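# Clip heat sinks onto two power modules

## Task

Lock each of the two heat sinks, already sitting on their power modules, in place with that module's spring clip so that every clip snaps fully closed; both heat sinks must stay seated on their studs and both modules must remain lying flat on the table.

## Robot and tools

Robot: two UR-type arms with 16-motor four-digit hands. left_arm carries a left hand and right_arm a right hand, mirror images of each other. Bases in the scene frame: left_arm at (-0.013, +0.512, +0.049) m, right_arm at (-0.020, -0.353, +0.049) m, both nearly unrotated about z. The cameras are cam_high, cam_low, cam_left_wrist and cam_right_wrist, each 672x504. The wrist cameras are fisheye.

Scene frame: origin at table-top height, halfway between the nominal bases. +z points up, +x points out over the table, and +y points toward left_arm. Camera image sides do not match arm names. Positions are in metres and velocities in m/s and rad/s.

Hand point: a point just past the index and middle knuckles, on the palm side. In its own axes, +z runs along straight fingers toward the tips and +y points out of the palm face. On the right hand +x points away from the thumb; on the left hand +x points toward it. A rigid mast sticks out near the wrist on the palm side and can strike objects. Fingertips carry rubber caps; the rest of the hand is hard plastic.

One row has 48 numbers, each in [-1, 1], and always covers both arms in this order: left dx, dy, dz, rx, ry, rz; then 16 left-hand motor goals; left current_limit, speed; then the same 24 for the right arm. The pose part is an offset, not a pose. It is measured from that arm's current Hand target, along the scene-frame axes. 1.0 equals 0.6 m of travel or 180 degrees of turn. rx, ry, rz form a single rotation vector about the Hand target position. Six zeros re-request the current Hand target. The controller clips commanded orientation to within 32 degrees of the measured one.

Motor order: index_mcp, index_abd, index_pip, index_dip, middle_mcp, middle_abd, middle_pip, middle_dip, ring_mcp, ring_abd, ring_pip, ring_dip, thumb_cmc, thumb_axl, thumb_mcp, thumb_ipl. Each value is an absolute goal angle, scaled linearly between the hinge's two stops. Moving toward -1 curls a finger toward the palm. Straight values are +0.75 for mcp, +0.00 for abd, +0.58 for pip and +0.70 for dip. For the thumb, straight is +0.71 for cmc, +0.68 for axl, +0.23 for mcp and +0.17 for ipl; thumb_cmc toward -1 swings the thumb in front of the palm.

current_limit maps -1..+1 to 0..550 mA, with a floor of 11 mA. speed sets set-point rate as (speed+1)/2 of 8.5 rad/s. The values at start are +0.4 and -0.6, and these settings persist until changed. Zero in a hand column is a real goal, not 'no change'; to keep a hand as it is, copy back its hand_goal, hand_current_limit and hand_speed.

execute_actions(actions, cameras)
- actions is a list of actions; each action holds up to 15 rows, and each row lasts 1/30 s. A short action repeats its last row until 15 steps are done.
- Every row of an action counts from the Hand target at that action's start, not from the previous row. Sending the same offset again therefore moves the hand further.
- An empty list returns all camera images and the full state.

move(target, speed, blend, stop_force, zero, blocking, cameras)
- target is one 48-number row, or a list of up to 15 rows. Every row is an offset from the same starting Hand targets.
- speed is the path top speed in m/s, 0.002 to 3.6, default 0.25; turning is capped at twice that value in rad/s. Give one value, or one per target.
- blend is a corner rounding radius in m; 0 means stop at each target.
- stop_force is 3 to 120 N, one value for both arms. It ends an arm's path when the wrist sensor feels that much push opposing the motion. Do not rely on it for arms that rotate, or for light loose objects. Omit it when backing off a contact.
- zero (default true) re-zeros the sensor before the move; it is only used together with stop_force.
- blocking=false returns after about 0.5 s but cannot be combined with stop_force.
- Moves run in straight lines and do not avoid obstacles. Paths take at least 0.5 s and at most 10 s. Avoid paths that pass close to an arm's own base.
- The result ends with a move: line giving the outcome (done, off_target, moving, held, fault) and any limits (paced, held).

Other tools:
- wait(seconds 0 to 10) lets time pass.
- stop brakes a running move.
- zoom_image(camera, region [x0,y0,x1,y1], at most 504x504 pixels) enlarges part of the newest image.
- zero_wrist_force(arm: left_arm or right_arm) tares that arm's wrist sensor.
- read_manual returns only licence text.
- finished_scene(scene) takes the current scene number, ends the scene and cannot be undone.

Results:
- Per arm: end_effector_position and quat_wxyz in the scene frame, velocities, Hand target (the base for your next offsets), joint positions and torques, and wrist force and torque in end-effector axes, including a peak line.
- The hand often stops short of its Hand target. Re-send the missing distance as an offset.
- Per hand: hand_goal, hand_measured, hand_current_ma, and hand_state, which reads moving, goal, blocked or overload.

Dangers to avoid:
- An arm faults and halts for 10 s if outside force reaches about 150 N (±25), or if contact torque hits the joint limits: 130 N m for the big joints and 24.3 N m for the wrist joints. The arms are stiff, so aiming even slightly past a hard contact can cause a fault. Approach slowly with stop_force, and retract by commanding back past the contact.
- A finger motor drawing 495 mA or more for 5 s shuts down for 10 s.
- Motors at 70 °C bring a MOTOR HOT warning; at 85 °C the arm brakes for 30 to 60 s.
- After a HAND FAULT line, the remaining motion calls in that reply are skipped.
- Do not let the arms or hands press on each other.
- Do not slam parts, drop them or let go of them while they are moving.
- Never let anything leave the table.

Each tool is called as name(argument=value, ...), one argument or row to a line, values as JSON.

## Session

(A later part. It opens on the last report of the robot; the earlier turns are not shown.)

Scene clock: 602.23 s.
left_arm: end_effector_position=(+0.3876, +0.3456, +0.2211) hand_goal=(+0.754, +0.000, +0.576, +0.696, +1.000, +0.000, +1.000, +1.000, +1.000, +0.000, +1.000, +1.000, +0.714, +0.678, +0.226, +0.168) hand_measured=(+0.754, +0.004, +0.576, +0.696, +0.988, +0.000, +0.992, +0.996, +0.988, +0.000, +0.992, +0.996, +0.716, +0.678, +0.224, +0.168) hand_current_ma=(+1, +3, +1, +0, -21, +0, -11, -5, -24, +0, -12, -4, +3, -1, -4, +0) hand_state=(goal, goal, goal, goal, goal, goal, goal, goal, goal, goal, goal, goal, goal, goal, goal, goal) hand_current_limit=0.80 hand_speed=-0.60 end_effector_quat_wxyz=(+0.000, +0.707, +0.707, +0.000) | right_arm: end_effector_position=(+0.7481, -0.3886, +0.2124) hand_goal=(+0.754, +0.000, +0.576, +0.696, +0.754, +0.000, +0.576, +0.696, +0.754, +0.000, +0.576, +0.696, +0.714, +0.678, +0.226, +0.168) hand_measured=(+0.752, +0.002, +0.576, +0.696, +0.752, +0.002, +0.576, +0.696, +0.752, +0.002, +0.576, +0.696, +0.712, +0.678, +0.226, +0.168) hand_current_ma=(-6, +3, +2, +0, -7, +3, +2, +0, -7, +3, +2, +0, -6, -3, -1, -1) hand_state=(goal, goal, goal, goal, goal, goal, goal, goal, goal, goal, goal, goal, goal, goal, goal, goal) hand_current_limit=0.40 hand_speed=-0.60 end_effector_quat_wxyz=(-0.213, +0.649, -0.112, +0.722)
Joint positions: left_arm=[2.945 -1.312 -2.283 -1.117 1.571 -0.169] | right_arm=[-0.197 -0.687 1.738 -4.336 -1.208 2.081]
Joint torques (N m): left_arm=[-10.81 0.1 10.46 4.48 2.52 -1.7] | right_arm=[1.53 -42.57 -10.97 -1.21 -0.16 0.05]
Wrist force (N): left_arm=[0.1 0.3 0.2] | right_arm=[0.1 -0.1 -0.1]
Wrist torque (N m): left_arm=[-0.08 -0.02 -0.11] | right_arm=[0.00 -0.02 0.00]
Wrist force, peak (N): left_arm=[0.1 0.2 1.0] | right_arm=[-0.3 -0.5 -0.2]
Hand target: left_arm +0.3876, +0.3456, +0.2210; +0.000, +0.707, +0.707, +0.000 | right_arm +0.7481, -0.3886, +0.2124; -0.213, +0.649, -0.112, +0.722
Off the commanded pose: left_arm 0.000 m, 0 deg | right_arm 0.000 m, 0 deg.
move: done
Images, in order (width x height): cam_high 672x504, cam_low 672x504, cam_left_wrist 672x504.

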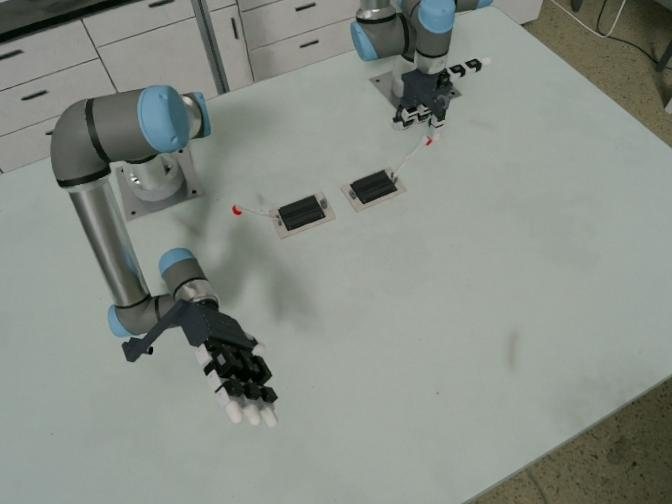

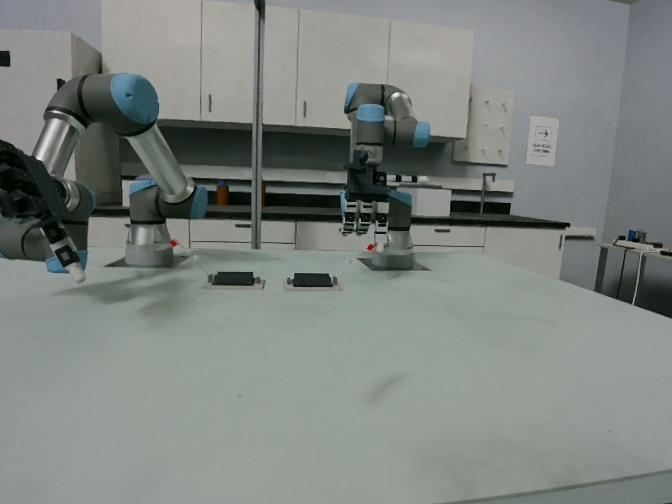

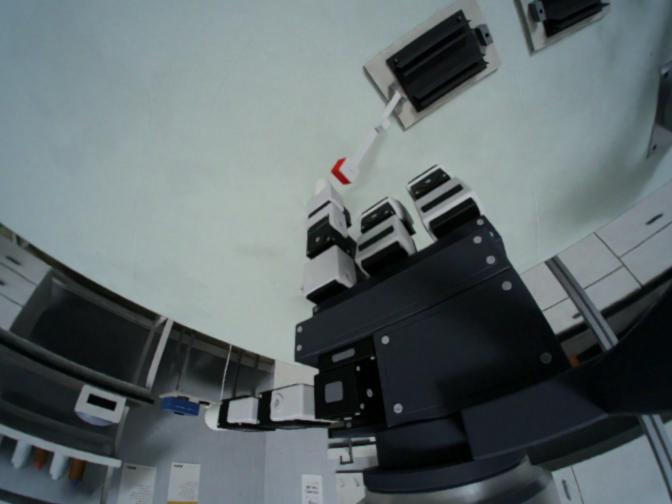

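move(
  target=[
    [0,-0.0482,0.0157,0,0,0,0.754,0,0.576,0.696,1,0,1,1,1,0,1,1,0.714,0.678,0.226,0.168,0.8,-0.6,0,0,0,0,0,0,0.754,0,0.576,0.696,0.754,0,0.576,0.696,0.754,0,0.576,0.696,0.714,0.678,0.226,0.168,0.4,-0.6],
    [0,-0.0808,0.0382,0,0,0,0.754,0,0.576,0.696,1,0,1,1,1,0,1,1,0.714,0.678,0.226,0.168,0.8,-0.6,0,0,0,0,0,0,0.754,0,0.576,0.696,0.754,0,0.576,0.696,0.754,0,0.576,0.696,0.714,0.678,0.226,0.168,0.4,-0.6],
    [0,-0.1173,0.0558,0,0,0,0.754,0,0.576,0.696,1,0,1,1,1,0,1,1,0.714,0.678,0.226,0.168,0.8,-0.6,0,0,0,0,0,0,0.754,0,0.576,0.696,0.754,0,0.576,0.696,0.754,0,0.576,0.696,0.714,0.678,0.226,0.168,0.4,-0.6],
    [0,-0.1568,0.07,0,0,0,0.754,0,0.576,0.696,1,0,1,1,1,0,1,1,0.714,0.678,0.226,0.168,0.8,-0.6,0,0,0,0,0,0,0.754,0,0.576,0.696,0.754,0,0.576,0.696,0.754,0,0.576,0.696,0.714,0.678,0.226,0.168,0.4,-0.6],
    [0,-0.1977,0.0767,0,0,0,0.754,0,0.576,0.696,1,0,1,1,1,0,1,1,0.714,0.678,0.226,0.168,0.8,-0.6,0,0,0,0,0,0,0.754,0,0.576,0.696,0.754,0,0.576,0.696,0.754,0,0.576,0.696,0.714,0.678,0.226,0.168,0.4,-0.6],
    [0,-0.2372,0.0783,0,0,0,0.754,0,0.576,0.696,1,0,1,1,1,0,1,1,0.714,0.678,0.226,0.168,0.8,-0.6,0,0,0,0,0,0,0.754,0,0.576,0.696,0.754,0,0.576,0.696,0.754,0,0.576,0.696,0.714,0.678,0.226,0.168,0.4,-0.6],
    [0,-0.2763,0.0728,0,0,0,0.754,0,0.576,0.696,1,0,1,1,1,0,1,1,0.714,0.678,0.226,0.168,0.8,-0.6,0,0,0,0,0,0,0.754,0,0.576,0.696,0.754,0,0.576,0.696,0.754,0,0.576,0.696,0.714,0.678,0.226,0.168,0.4,-0.6],
    [0,-0.314,0.0607,0,0,0,0.754,0,0.576,0.696,1,0,1,1,1,0,1,1,0.714,0.678,0.226,0.168,0.8,-0.6,0,0,0,0,0,0,0.754,0,0.576,0.696,0.754,0,0.576,0.696,0.754,0,0.576,0.696,0.714,0.678,0.226,0.168,0.4,-0.6],
    [0,-0.349,0.0422,0,0,0,0.754,0,0.576,0.696,1,0,1,1,1,0,1,1,0.714,0.678,0.226,0.168,0.8,-0.6,0,0,0,0,0,0,0.754,0,0.576,0.696,0.754,0,0.576,0.696,0.754,0,0.576,0.696,0.714,0.678,0.226,0.168,0.4,-0.6],
  ],
  speed=0.05,
  blend=[0.008,0.008,0.008,0.008,0.008,0.008,0.008,0.008,0],
  stop_force=20,
  cameras=["cam_high","cam_low","cam_left_wrist"],
)

zoom_image(
  camera="cam_low",
  region=[260, 200, 360, 300],
)

zoom_image(
  camera="cam_high",
  region=[320, 110, 420, 210],
)

zoom_image(
  camera="cam_left_wrist",
  region=[232, 70, 432, 270],
)

Scene clock: 632.93 s.
left_arm: end_effector_position=(+0.3876, +0.1362, +0.2463) hand_goal=(+0.754, +0.000, +0.576, +0.696, +1.000, +0.000, +1.000, +1.000, +1.000, +0.000, +1.000, +1.000, +0.714, +0.678, +0.226, +0.168) hand_measured=(+0.754, +0.006, +0.576, +0.696, +0.988, +0.000, +0.992, +0.996, +0.988, +0.000, +0.992, +0.996, +0.716, +0.678, +0.224, +0.168) hand_current_ma=(+1, +8, +1, +0, -21, +0, -11, -5, -24, +0, -12, -4, +3, -1, -4, +0) hand_state=(goal, goal, goal, goal, goal, goal, goal, goal, goal, goal, goal, goal, goal, goal, goal, goal) hand_current_limit=0.80 hand_speed=-0.60 end_effector_quat_wxyz=(+0.000, +0.707, +0.707, +0.000) | right_arm: end_effector_position=(+0.7481, -0.3886, +0.2124) hand_goal=(+0.754, +0.000, +0.576, +0.696, +0.754, +0.000, +0.576, +0.696, +0.754, +0.000, +0.576, +0.696, +0.714, +0.678, +0.226, +0.168) hand_measured=(+0.752, +0.002, +0.576, +0.696, +0.752, +0.002, +0.576, +0.696, +0.752, +0.002, +0.576, +0.696, +0.712, +0.678, +0.226, +0.168) hand_current_ma=(-6, +3, +2, +0, -7, +3, +2, +0, -7, +3, +2, +0, -6, -3, -1, -1) hand_state=(goal, goal, goal, goal, goal, goal, goal, goal, goal, goal, goal, goal, goal, goal, goal, goal) hand_current_limit=0.40 hand_speed=-0.60 end_effector_quat_wxyz=(-0.213, +0.649, -0.112, +0.722)
Joint positions: left_arm=[2.479 -1.649 -1.912 -1.152 1.571 -0.635] | right_arm=[-0.197 -0.687 1.738 -4.336 -1.208 2.081]
Joint torques (N m): left_arm=[-10.46 14.35 29.46 4.54 2.66 -1.64] | right_arm=[0.92 -41.86 -11.79 -1.07 -0.3 0.03]
Wrist force (N): left_arm=[-0.1 0.2 0.2] | right_arm=[0.0 -0.2 0.2]
Wrist torque (N m): left_arm=[-0.08 0.00 0.00] | right_arm=[-0.04 0.00 -0.01]
Wrist force, peak (N): left_arm=[1.7 0.3 -1.9] | right_arm=[0.4 -0.4 0.0]
Hand target: left_arm +0.3876, +0.1362, +0.2463; +0.000, +0.707, +0.707, +0.000 | right_arm +0.7481, -0.3886, +0.2124; -0.213, +0.649, -0.112, +0.722
Off the commanded pose: left_arm 0.000 m, 0 deg | right_arm 0.000 m, 0 deg.
move: done
Images, in order (width x height): cam_high 672x504, cam_low 672x504, cam_left_wrist 672x504.

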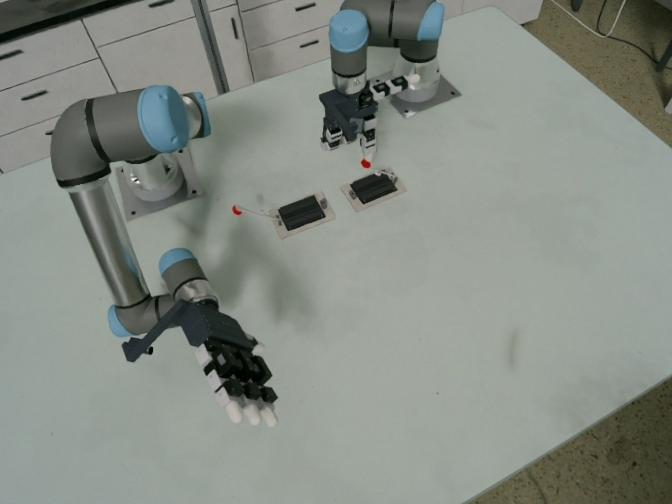

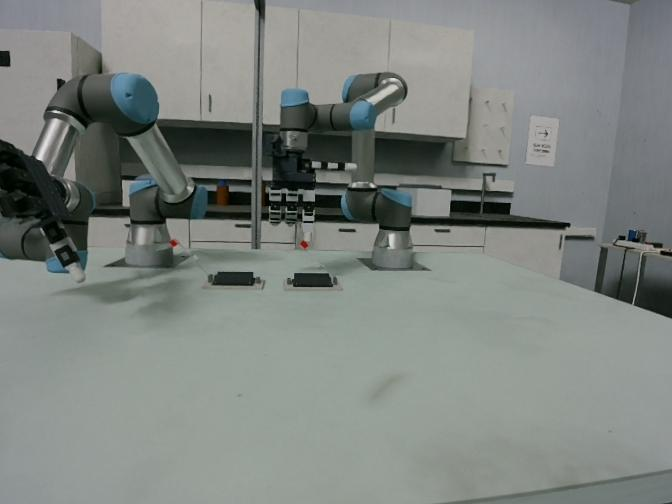

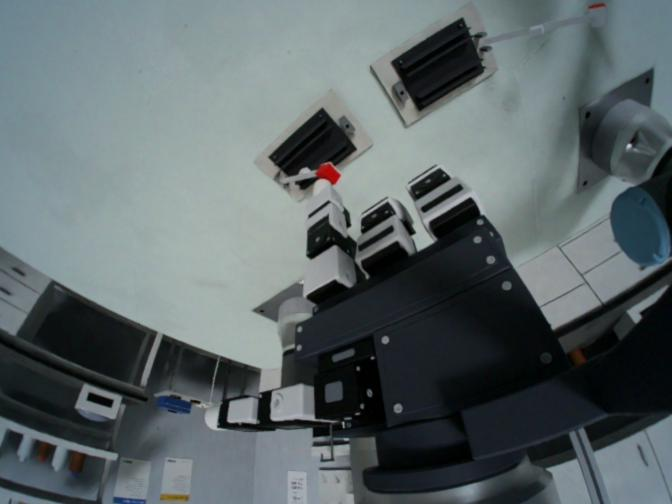

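Scaled by 5.040 from the camera's 672x504 image, which has a finer 960x720 frame.

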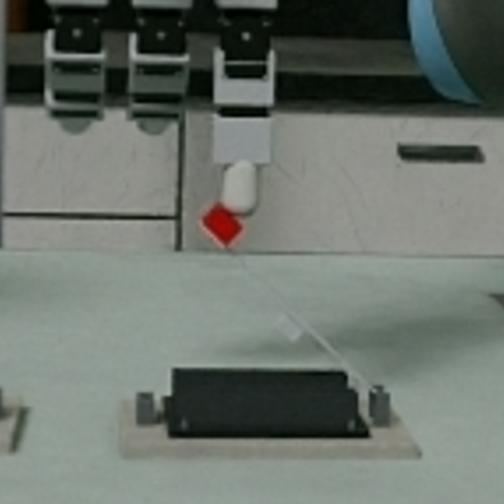

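Scaled by 5.040 from the camera's 672x504 image, which has a finer 960x720 frame.

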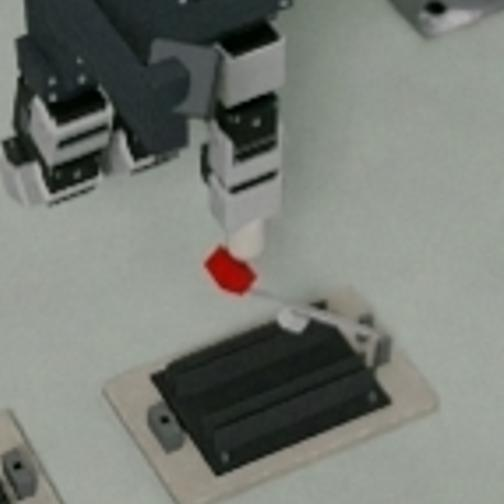

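Scaled by 2.520 from the camera's 672x504 image, which has a finer 960x720 frame.

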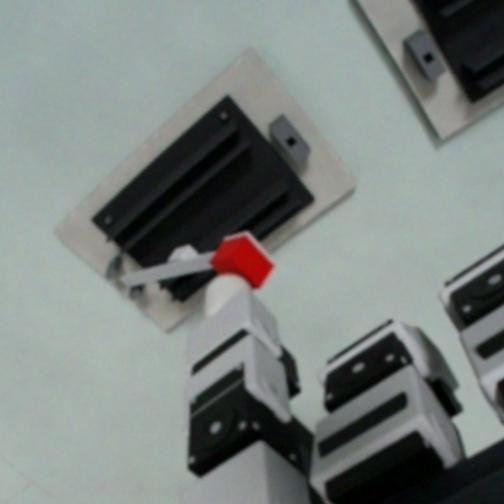

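move(
  target=[
    [0,-0.0312,-0.0242,0,0,0,0.754,0,0.576,0.696,1,0,1,1,1,0,1,1,0.714,0.678,0.226,0.168,0.8,-0.6,0,0,0,0,0,0,0.754,0,0.576,0.696,0.754,0,0.576,0.696,0.754,0,0.576,0.696,0.714,0.678,0.226,0.168,0.4,-0.6],
    [0,-0.0577,-0.0535,0,0,0,0.754,0,0.576,0.696,1,0,1,1,1,0,1,1,0.714,0.678,0.226,0.168,0.8,-0.6,0,0,0,0,0,0,0.754,0,0.576,0.696,0.754,0,0.576,0.696,0.754,0,0.576,0.696,0.714,0.678,0.226,0.168,0.4,-0.6],
    [0,-0.0788,-0.0868,0,0,0,0.754,0,0.576,0.696,1,0,1,1,1,0,1,1,0.714,0.678,0.226,0.168,0.8,-0.6,0,0,0,0,0,0,0.754,0,0.576,0.696,0.754,0,0.576,0.696,0.754,0,0.576,0.696,0.714,0.678,0.226,0.168,0.4,-0.6],
  ],
  speed=0.04,
  blend=[0.008,0.008,0],
  stop_force=12,
  cameras=["cam_high","cam_low","cam_left_wrist"],
)

zoom_image(
  camera="cam_low",
  region=[260, 200, 360, 300],
)

zoom_image(
  camera="cam_high",
  region=[320, 110, 420, 210],
)

zoom_image(
  camera="cam_left_wrist",
  region=[232, 70, 432, 270],
)

Scene clock: 671.30 s.
left_arm: end_effector_position=(+0.3876, +0.0889, +0.1942) hand_goal=(+0.754, +0.000, +0.576, +0.696, +1.000, +0.000, +1.000, +1.000, +1.000, +0.000, +1.000, +1.000, +0.714, +0.678, +0.226, +0.168) hand_measured=(+0.754, +0.006, +0.576, +0.696, +0.988, +0.000, +0.992, +0.996, +0.988, +0.000, +0.992, +0.996, +0.716, +0.678, +0.224, +0.168) hand_current_ma=(+1, +7, +1, +0, -21, +0, -11, -5, -24, +0, -12, -4, +3, -1, -4, +0) hand_state=(goal, goal, goal, goal, goal, goal, goal, goal, goal, goal, goal, goal, goal, goal, goal, goal) hand_current_limit=0.80 hand_speed=-0.60 end_effector_quat_wxyz=(+0.000, +0.707, +0.707, +0.000) | right_arm: end_effector_position=(+0.7481, -0.3886, +0.2124) hand_goal=(+0.754, +0.000, +0.576, +0.696, +0.754, +0.000, +0.576, +0.696, +0.754, +0.000, +0.576, +0.696, +0.714, +0.678, +0.226, +0.168) hand_measured=(+0.752, +0.002, +0.576, +0.696, +0.752, +0.002, +0.576, +0.696, +0.752, +0.002, +0.576, +0.696, +0.712, +0.678, +0.226, +0.168) hand_current_ma=(-6, +3, +2, +0, -7, +3, +2, +0, -7, +3, +2, +0, -6, -3, -1, -1) hand_state=(goal, goal, goal, goal, goal, goal, goal, goal, goal, goal, goal, goal, goal, goal, goal, goal) hand_current_limit=0.40 hand_speed=-0.60 end_effector_quat_wxyz=(-0.213, +0.649, -0.112, +0.722)
Joint positions: left_arm=[2.407 -1.795 -1.889 -1.029 1.571 -0.708] | right_arm=[-0.197 -0.687 1.738 -4.336 -1.208 2.081]
Joint torques (N m): left_arm=[-10.33 19.51 28.14 4.55 2.31 -1.57] | right_arm=[0.99 -41.97 -11.77 -1.09 -0.56 -0.09]
Wrist force (N): left_arm=[0.0 0.2 0.0] | right_arm=[0.0 -0.2 0.0]
Wrist torque (N m): left_arm=[-0.08 0.01 0.00] | right_arm=[-0.02 -0.01 -0.01]
Wrist force, peak (N): left_arm=[0.1 0.8 0.0] | right_arm=[0.2 -0.4 -0.1]
Hand target: left_arm +0.3876, +0.0889, +0.1942; +0.000, +0.707, +0.707, +0.000 | right_arm +0.7481, -0.3886, +0.2124; -0.213, +0.649, -0.112, +0.722
Off the commanded pose: left_arm 0.000 m, 0 deg | right_arm 0.000 m, 0 deg.
move: done
Images, in order (width x height): cam_high 672x504, cam_low 672x504, cam_left_wrist 672x504.

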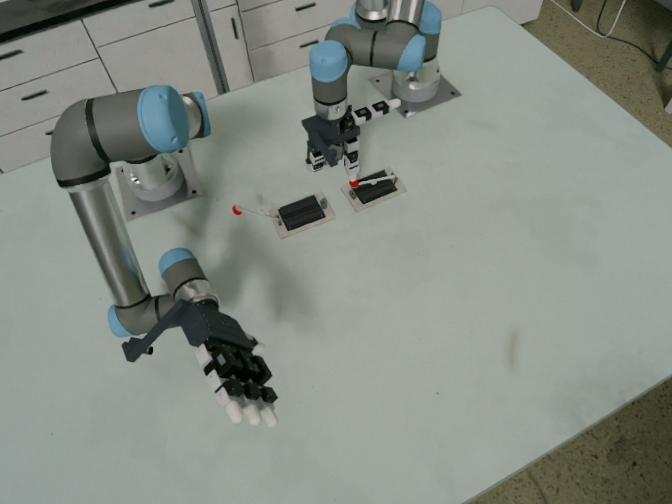

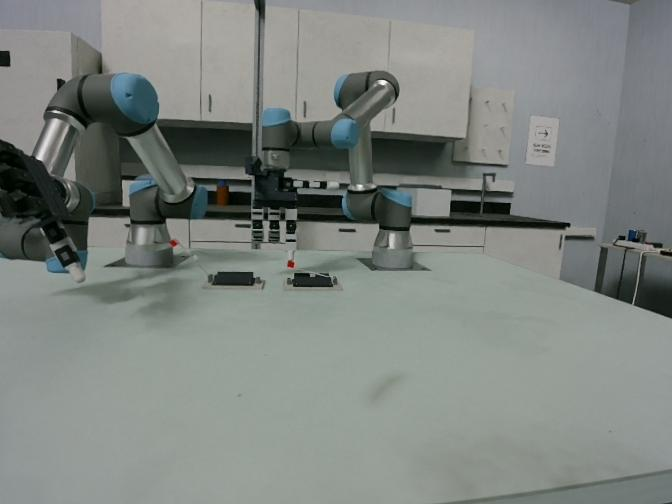

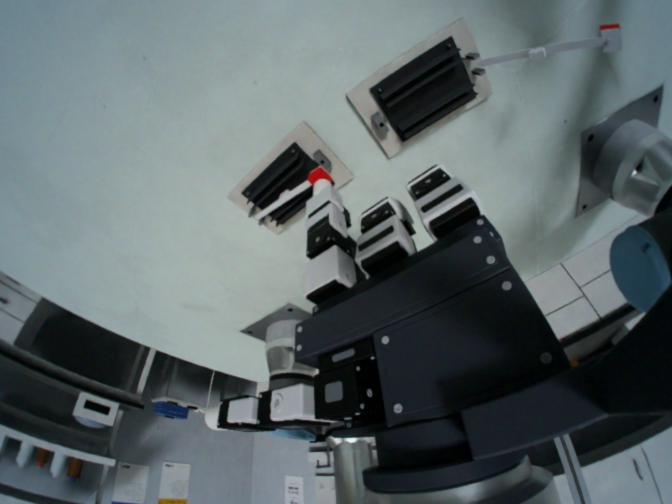

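Scaled by 5.040 from the camera's 672x504 image, which has a finer 960x720 frame.

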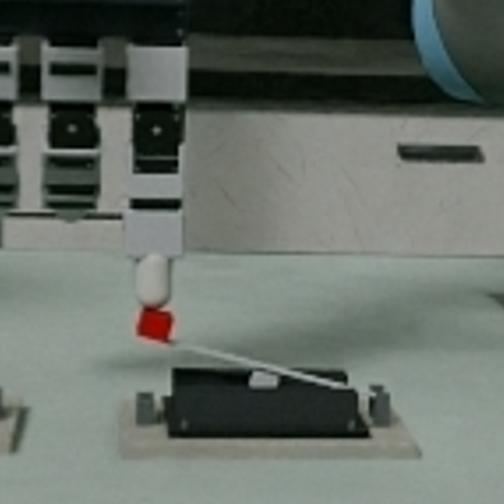

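Scaled by 5.040 from the camera's 672x504 image, which has a finer 960x720 frame.

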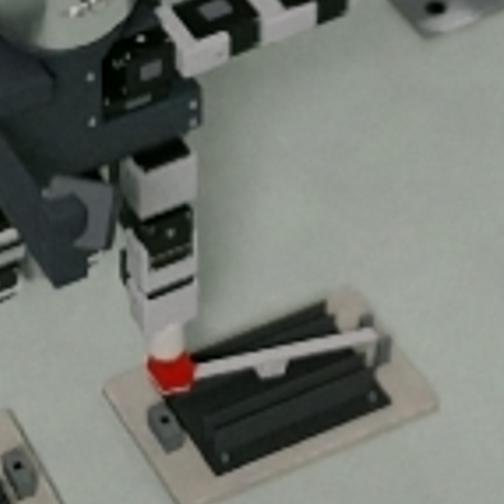

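Scaled by 2.520 from the camera's 672x504 image, which has a finer 960x720 frame.

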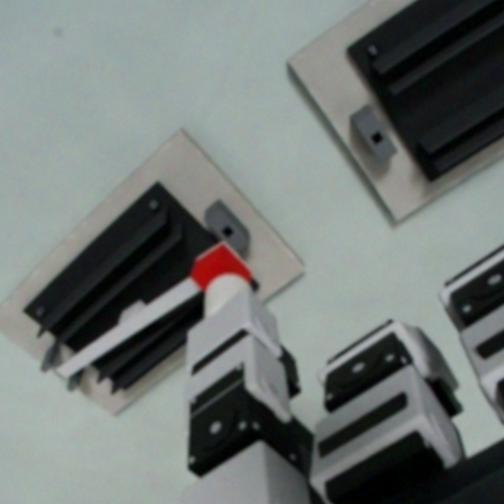

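move(
  target=[
    [0,-0.0148,-0.0367,0,0,0,0.754,0,0.576,0.696,1,0,1,1,1,0,1,1,0.714,0.678,0.226,0.168,0.8,-0.6,0,0,0,0,0,0,0.754,0,0.576,0.696,0.754,0,0.576,0.696,0.754,0,0.576,0.696,0.714,0.678,0.226,0.168,0.4,-0.6],
    [0,-0.0198,-0.0558,0,0,0,0.754,0,0.576,0.696,1,0,1,1,1,0,1,1,0.714,0.678,0.226,0.168,0.8,-0.6,0,0,0,0,0,0,0.754,0,0.576,0.696,0.754,0,0.576,0.696,0.754,0,0.576,0.696,0.714,0.678,0.226,0.168,0.4,-0.6],
    [0,-0.022,-0.075,0,0,0,0.754,0,0.576,0.696,1,0,1,1,1,0,1,1,0.714,0.678,0.226,0.168,0.8,-0.6,0,0,0,0,0,0,0.754,0,0.576,0.696,0.754,0,0.576,0.696,0.754,0,0.576,0.696,0.714,0.678,0.226,0.168,0.4,-0.6],
  ],
  speed=0.02,
  blend=[0.004,0.004,0],
  stop_force=10,
  cameras=["cam_high","cam_low","cam_left_wrist"],
)

zoom_image(
  camera="cam_low",
  region=[260, 200, 360, 300],
)

zoom_image(
  camera="cam_high",
  region=[320, 110, 420, 210],
)

zoom_image(
  camera="cam_left_wrist",
  region=[232, 70, 432, 270],
)

Scene clock: 696.07 s.
left_arm: end_effector_position=(+0.3876, +0.0781, +0.1649) hand_goal=(+0.754, +0.000, +0.576, +0.696, +1.000, +0.000, +1.000, +1.000, +1.000, +0.000, +1.000, +1.000, +0.714, +0.678, +0.226, +0.168) hand_measured=(+0.754, +0.008, +0.578, +0.696, +0.988, +0.000, +0.992, +0.996, +0.988, +0.000, +0.992, +0.996, +0.716, +0.678, +0.224, +0.168) hand_current_ma=(+0, +12, +1, +0, -21, +0, -11, -5, -24, +0, -12, -4, +3, -1, -4, +0) hand_state=(goal, goal, goal, goal, goal, goal, goal, goal, goal, goal, goal, goal, goal, goal, goal, goal) hand_current_limit=0.80 hand_speed=-0.60 end_effector_quat_wxyz=(+0.000, +0.707, +0.707, +0.000) | right_arm: end_effector_position=(+0.7481, -0.3886, +0.2124) hand_goal=(+0.754, +0.000, +0.576, +0.696, +0.754, +0.000, +0.576, +0.696, +0.754, +0.000, +0.576, +0.696, +0.714, +0.678, +0.226, +0.168) hand_measured=(+0.752, +0.002, +0.576, +0.696, +0.752, +0.002, +0.576, +0.696, +0.752, +0.002, +0.576, +0.696, +0.712, +0.678, +0.226, +0.168) hand_current_ma=(-6, +3, +2, +0, -7, +3, +2, +0, -7, +3, +2, +0, -6, -3, -1, -1) hand_state=(goal, goal, goal, goal, goal, goal, goal, goal, goal, goal, goal, goal, goal, goal, goal, goal) hand_current_limit=0.40 hand_speed=-0.60 end_effector_quat_wxyz=(-0.213, +0.649, -0.112, +0.722)
Joint positions: left_arm=[2.391 -1.854 -1.9 -0.958 1.571 -0.723] | right_arm=[-0.197 -0.687 1.738 -4.336 -1.208 2.081]
Joint torques (N m): left_arm=[11.51 35.09 25.8 -0.09 0.49 1.57] | right_arm=[0.77 -42.27 -10.58 -1.15 -0.55 -0.28]
Wrist force (N): left_arm=[-0.2 0.2 -4.8] | right_arm=[0.0 -0.2 0.0]
Wrist torque (N m): left_arm=[0.33 0.12 -0.04] | right_arm=[-0.02 0.00 -0.01]
Wrist force, peak (N): left_arm=[0.0 0.1 -17.5] | right_arm=[-0.2 -0.5 0.2]
Hand target: left_arm +0.3876, +0.0781, +0.1649; +0.000, +0.707, +0.707, +0.000 (not the last commanded pose) | right_arm +0.7481, -0.3886, +0.2124; -0.213, +0.649, -0.112, +0.722
Off the commanded pose: left_arm 0.016 m, 0 deg | right_arm 0.000 m, 0 deg.
move: contact (left_arm); path passed 1 of 3 targets
Images, in order (width x height): cam_high 672x504, cam_low 672x504, cam_left_wrist 672x504.

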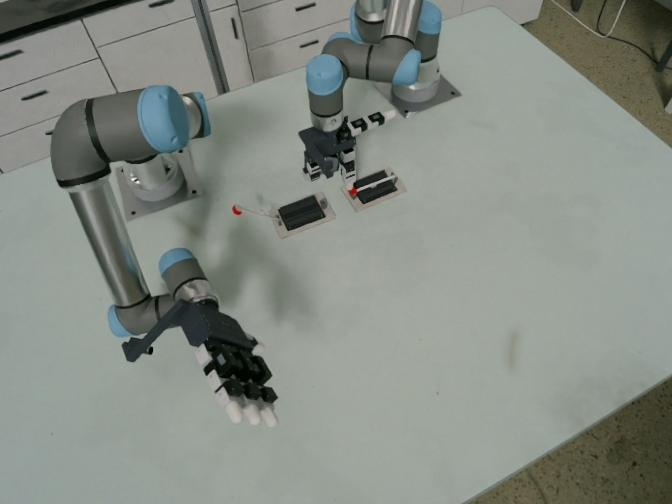

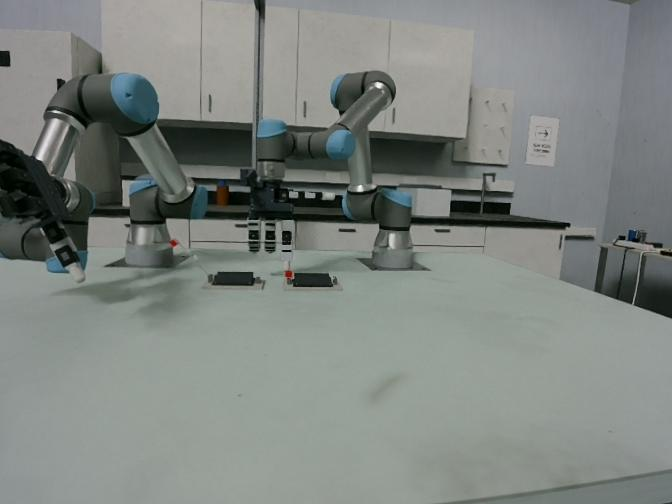

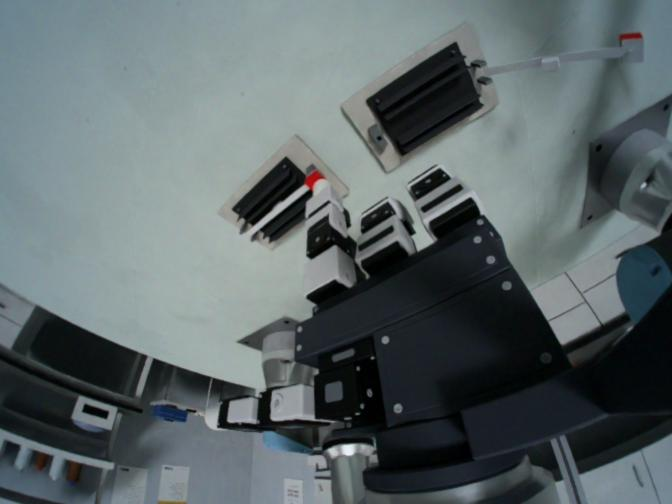

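Scaled by 5.040 from the camera's 672x504 image, which has a finer 960x720 frame.

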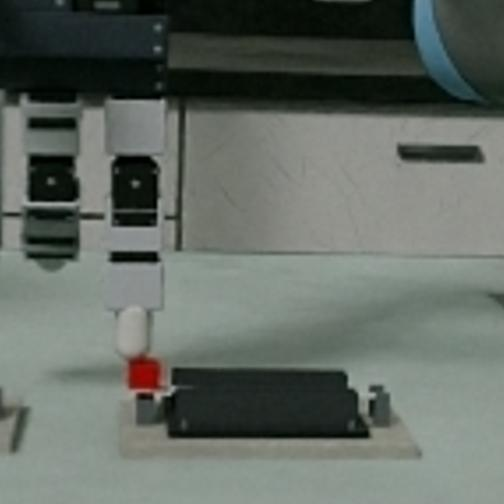

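Scaled by 5.040 from the camera's 672x504 image, which has a finer 960x720 frame.

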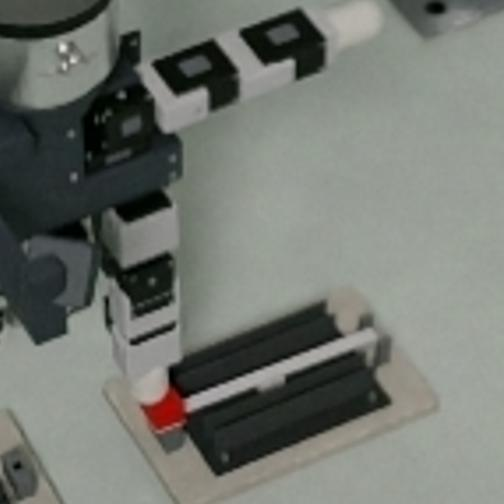

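Scaled by 2.520 from the camera's 672x504 image, which has a finer 960x720 frame.

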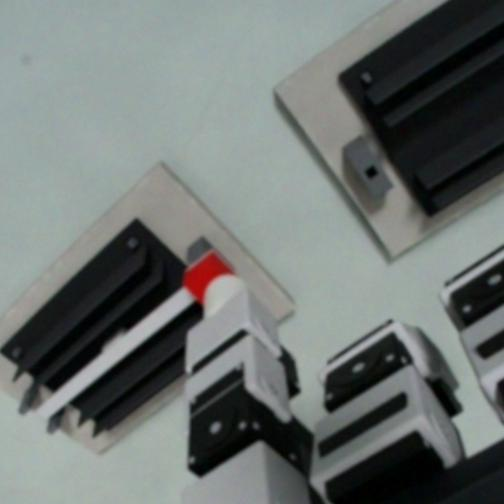

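move(
  target=[
    [0.003,0,0.0067,0,0,0,0.754,0,0.576,0.696,1,0,1,1,1,0,1,1,0.714,0.678,0.226,0.168,0.8,-0.6,0,0,0,0,0,0,0.754,0,0.576,0.696,0.754,0,0.576,0.696,0.754,0,0.576,0.696,0.714,0.678,0.226,0.168,0.4,-0.6],
    [0.003,0.01,0.005,0,0,0,0.754,0,0.576,0.696,1,0,1,1,1,0,1,1,0.714,0.678,0.226,0.168,0.8,-0.6,0,0,0,0,0,0,0.754,0,0.576,0.696,0.754,0,0.576,0.696,0.754,0,0.576,0.696,0.714,0.678,0.226,0.168,0.4,-0.6],
    [0.003,0.01,-0.03,0,0,0,0.754,0,0.576,0.696,1,0,1,1,1,0,1,1,0.714,0.678,0.226,0.168,0.8,-0.6,0,0,0,0,0,0,0.754,0,0.576,0.696,0.754,0,0.576,0.696,0.754,0,0.576,0.696,0.714,0.678,0.226,0.168,0.4,-0.6],
  ],
  speed=[0.03,0.03,0.01],
  blend=[0.001,0.001,0],
  stop_force=40,
  cameras=["cam_high","cam_low","cam_left_wrist"],
)

zoom_image(
  camera="cam_low",
  region=[260, 200, 360, 300],
)

zoom_image(
  camera="cam_high",
  region=[320, 110, 420, 210],
)

zoom_image(
  camera="cam_left_wrist",
  region=[232, 70, 432, 270],
)

Scene clock: 721.33 s.
left_arm: end_effector_position=(+0.3895, +0.0841, +0.1587) hand_goal=(+0.754, +0.000, +0.576, +0.696, +1.000, +0.000, +1.000, +1.000, +1.000, +0.000, +1.000, +1.000, +0.714, +0.678, +0.226, +0.168) hand_measured=(+0.756, +0.000, +0.580, +0.696, +0.988, +0.000, +0.992, +0.996, +0.988, +0.000, +0.992, +0.996, +0.716, +0.678, +0.224, +0.168) hand_current_ma=(+3, +0, +4, +0, -21, +0, -11, -5, -24, +0, -12, -4, +3, -1, -4, +0) hand_state=(goal, goal, goal, goal, goal, goal, goal, goal, goal, goal, goal, goal, goal, goal, goal, goal) hand_current_limit=0.80 hand_speed=-0.60 end_effector_quat_wxyz=(+0.000, +0.707, +0.707, +0.000) | right_arm: end_effector_position=(+0.7481, -0.3886, +0.2124) hand_goal=(+0.754, +0.000, +0.576, +0.696, +0.754, +0.000, +0.576, +0.696, +0.754, +0.000, +0.576, +0.696, +0.714, +0.678, +0.226, +0.168) hand_measured=(+0.752, +0.002, +0.576, +0.696, +0.752, +0.002, +0.576, +0.696, +0.752, +0.002, +0.576, +0.696, +0.712, +0.678, +0.226, +0.168) hand_current_ma=(-6, +3, +2, +0, -7, +3, +2, +0, -7, +3, +2, +0, -6, -3, -1, -1) hand_state=(goal, goal, goal, goal, goal, goal, goal, goal, goal, goal, goal, goal, goal, goal, goal, goal) hand_current_limit=0.40 hand_speed=-0.60 end_effector_quat_wxyz=(-0.213, +0.649, -0.112, +0.722)
Joint positions: left_arm=[2.402 -1.854 -1.919 -0.939 1.571 -0.713] | right_arm=[-0.197 -0.687 1.738 -4.336 -1.208 2.081]
Joint torques (N m): left_arm=[10.94 16.62 11.28 -3.03 -1.43 1.45] | right_arm=[1.28 -42.92 -11.67 -1.05 -0.34 -0.31]
Wrist force (N): left_arm=[0.0 0.1 -44.5] | right_arm=[-0.1 -0.1 0.1]
Wrist torque (N m): left_arm=[3.43 0.96 -0.19] | right_arm=[-0.03 0.01 -0.02]
Wrist force, peak (N): left_arm=[-0.2 0.0 -52.7] | right_arm=[0.5 -0.4 0.1]
Hand target: left_arm +0.3895, +0.0841, +0.1587; +0.000, +0.707, +0.707, +0.000 (not the last commanded pose) | right_arm +0.7481, -0.3886, +0.2124; -0.213, +0.649, -0.112, +0.722
Off the commanded pose: left_arm 0.012 m, 0 deg | right_arm 0.000 m, 0 deg.
move: contact (left_arm); path passed 2 of 3 targets
Images, in order (width x height): cam_high 672x504, cam_low 672x504, cam_left_wrist 672x504.

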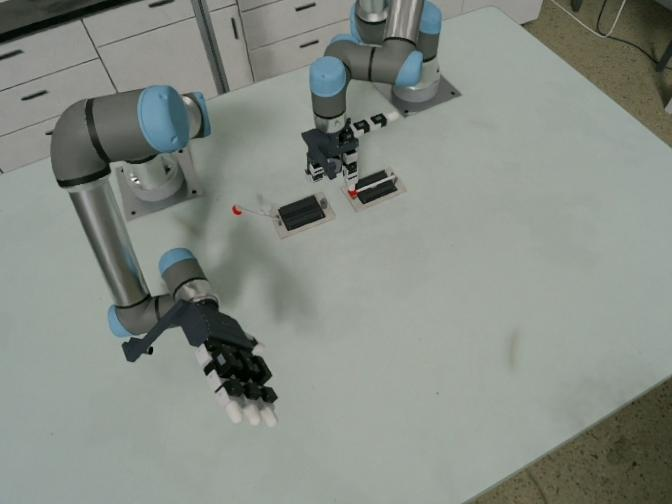

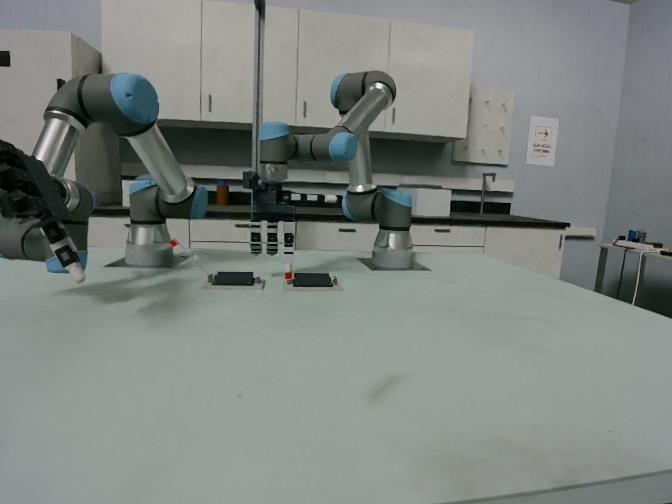

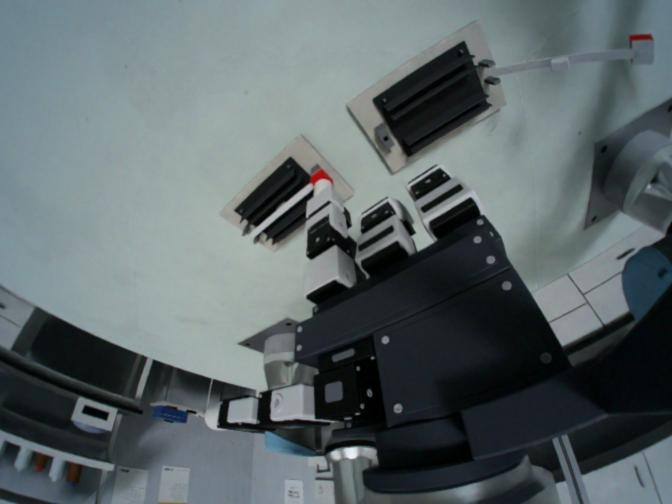

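Scaled by 5.040 from the camera's 672x504 image, which has a finer 960x720 frame.

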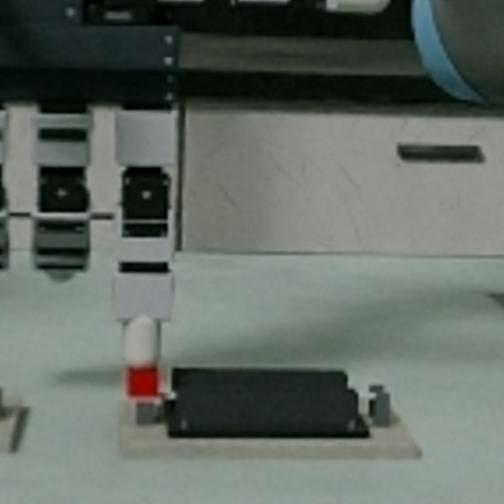

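Scaled by 5.040 from the camera's 672x504 image, which has a finer 960x720 frame.

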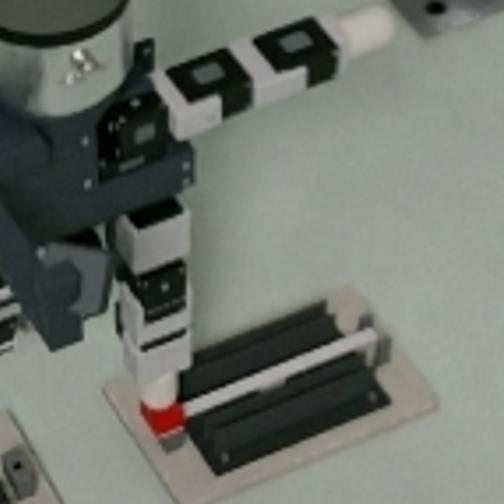

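Scaled by 2.520 from the camera's 672x504 image, which has a finer 960x720 frame.

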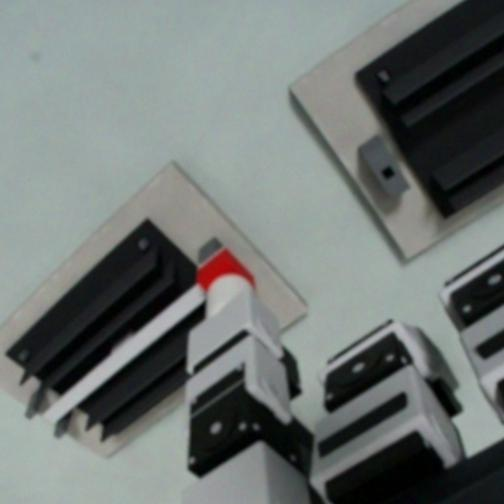

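move(
  target=[0,0,-0.02,0,0,0,0.754,0,0.576,0.696,1,0,1,1,1,0,1,1,0.714,0.678,0.226,0.168,0.8,-0.6,0,0,0,0,0,0,0.754,0,0.576,0.696,0.754,0,0.576,0.696,0.754,0,0.576,0.696,0.714,0.678,0.226,0.168,0.4,-0.6],
  speed=0.006,
  stop_force=25,
  cameras=["cam_high","cam_low","cam_left_wrist"],
)

zoom_image(
  camera="cam_low",
  region=[270, 240, 350, 300],
)

zoom_image(
  camera="cam_high",
  region=[320, 110, 420, 210],
)

zoom_image(
  camera="cam_left_wrist",
  region=[232, 70, 432, 270],
)

Scene clock: 735.20 s.
left_arm: end_effector_position=(+0.3896, +0.0840, +0.1579) hand_goal=(+0.754, +0.000, +0.576, +0.696, +1.000, +0.000, +1.000, +1.000, +1.000, +0.000, +1.000, +1.000, +0.714, +0.678, +0.226, +0.168) hand_measured=(+0.758, +0.002, +0.582, +0.696, +0.988, +0.000, +0.992, +0.996, +0.988, +0.000, +0.992, +0.996, +0.716, +0.678, +0.224, +0.168) hand_current_ma=(+5, +2, +8, +0, -21, +0, -11, -5, -24, +0, -12, -4, +3, -1, -4, +0) hand_state=(goal, goal, goal, goal, goal, goal, goal, goal, goal, goal, goal, goal, goal, goal, goal, goal) hand_current_limit=0.80 hand_speed=-0.60 end_effector_quat_wxyz=(+0.000, +0.707, +0.707, +0.000) | right_arm: end_effector_position=(+0.7481, -0.3886, +0.2124) hand_goal=(+0.754, +0.000, +0.576, +0.696, +0.754, +0.000, +0.576, +0.696, +0.754, +0.000, +0.576, +0.696, +0.714, +0.678, +0.226, +0.168) hand_measured=(+0.752, +0.002, +0.576, +0.696, +0.752, +0.002, +0.576, +0.696, +0.752, +0.002, +0.576, +0.696, +0.712, +0.678, +0.226, +0.168) hand_current_ma=(-6, +3, +2, +0, -7, +3, +2, +0, -7, +3, +2, +0, -6, -3, -1, -1) hand_state=(goal, goal, goal, goal, goal, goal, goal, goal, goal, goal, goal, goal, goal, goal, goal, goal) hand_current_limit=0.40 hand_speed=-0.60 end_effector_quat_wxyz=(-0.213, +0.649, -0.112, +0.722)
Joint positions: left_arm=[2.402 -1.856 -1.92 -0.936 1.571 -0.713] | right_arm=[-0.197 -0.687 1.738 -4.336 -1.208 2.081]
Joint torques (N m): left_arm=[10.85 4.42 1.93 -4.71 -4.7 1.5] | right_arm=[0.84 -42.36 -10.8 -1.08 -0.39 -0.07]
Wrist force (N): left_arm=[-0.2 0.0 -69.5] | right_arm=[-0.3 -0.2 -0.2]
Wrist torque (N m): left_arm=[5.38 1.55 -0.21] | right_arm=[-0.01 0.04 -0.03]
Wrist force, peak (N): left_arm=[-0.2 -0.2 -75.5] | right_arm=[0.0 -0.5 -0.2]
Hand target: left_arm +0.3896, +0.0840, +0.1579; +0.000, +0.707, +0.707, +0.000 (not the last commanded pose) | right_arm +0.7481, -0.3886, +0.2124; -0.213, +0.649, -0.112, +0.722
Off the commanded pose: left_arm 0.011 m, 0 deg | right_arm 0.000 m, 0 deg.
move: contact (left_arm)
Images, in order (width x height): cam_high 672x504, cam_low 672x504, cam_left_wrist 672x504.

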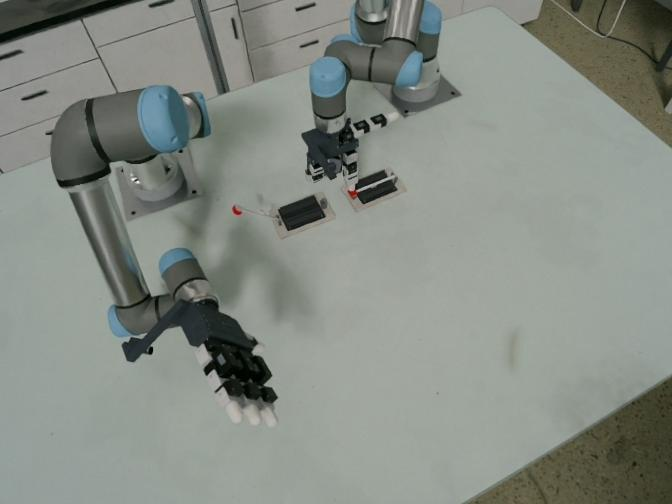

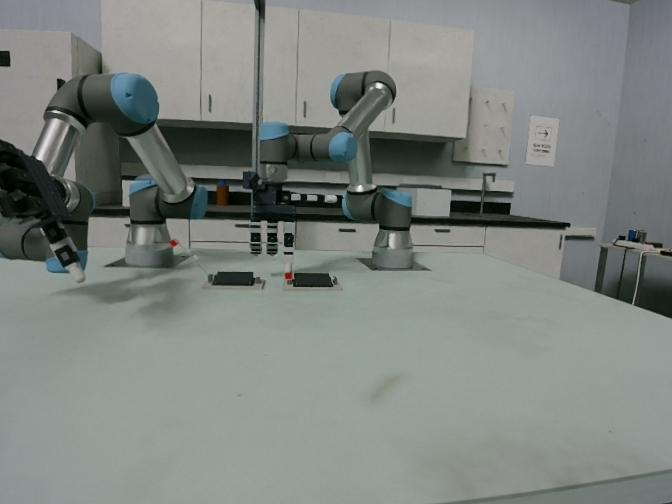

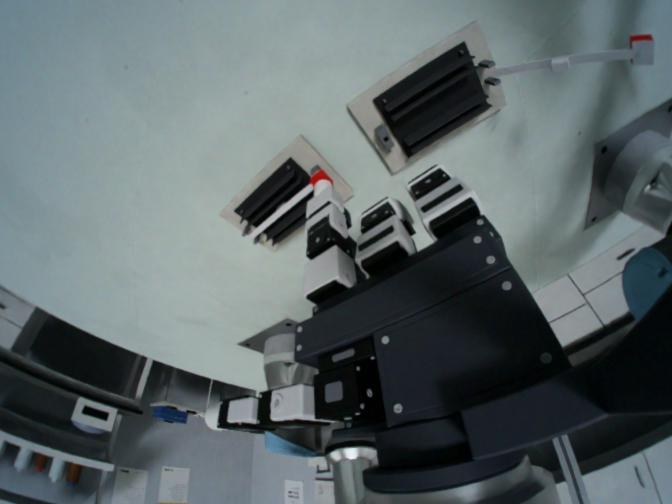

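Scaled by 6.300 from the camera's 672x504 image, which has a finer 960x720 frame.

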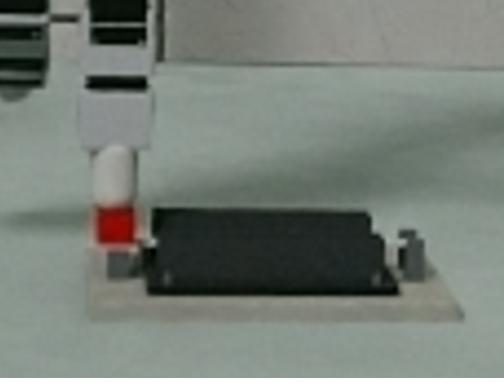

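Scaled by 5.040 from the camera's 672x504 image, which has a finer 960x720 frame.

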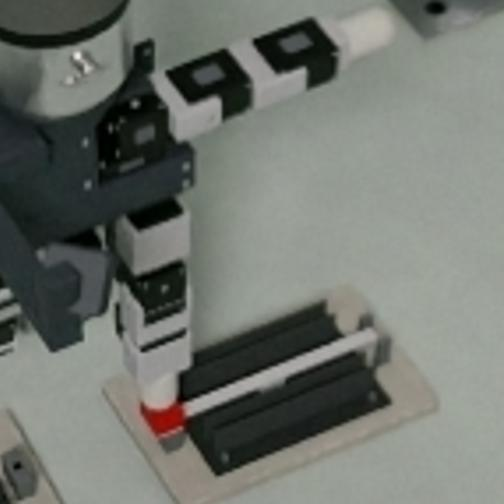

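Scaled by 2.520 from the camera's 672x504 image, which has a finer 960x720 frame.

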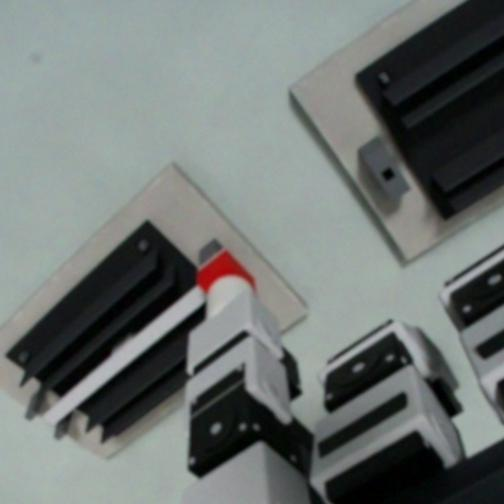

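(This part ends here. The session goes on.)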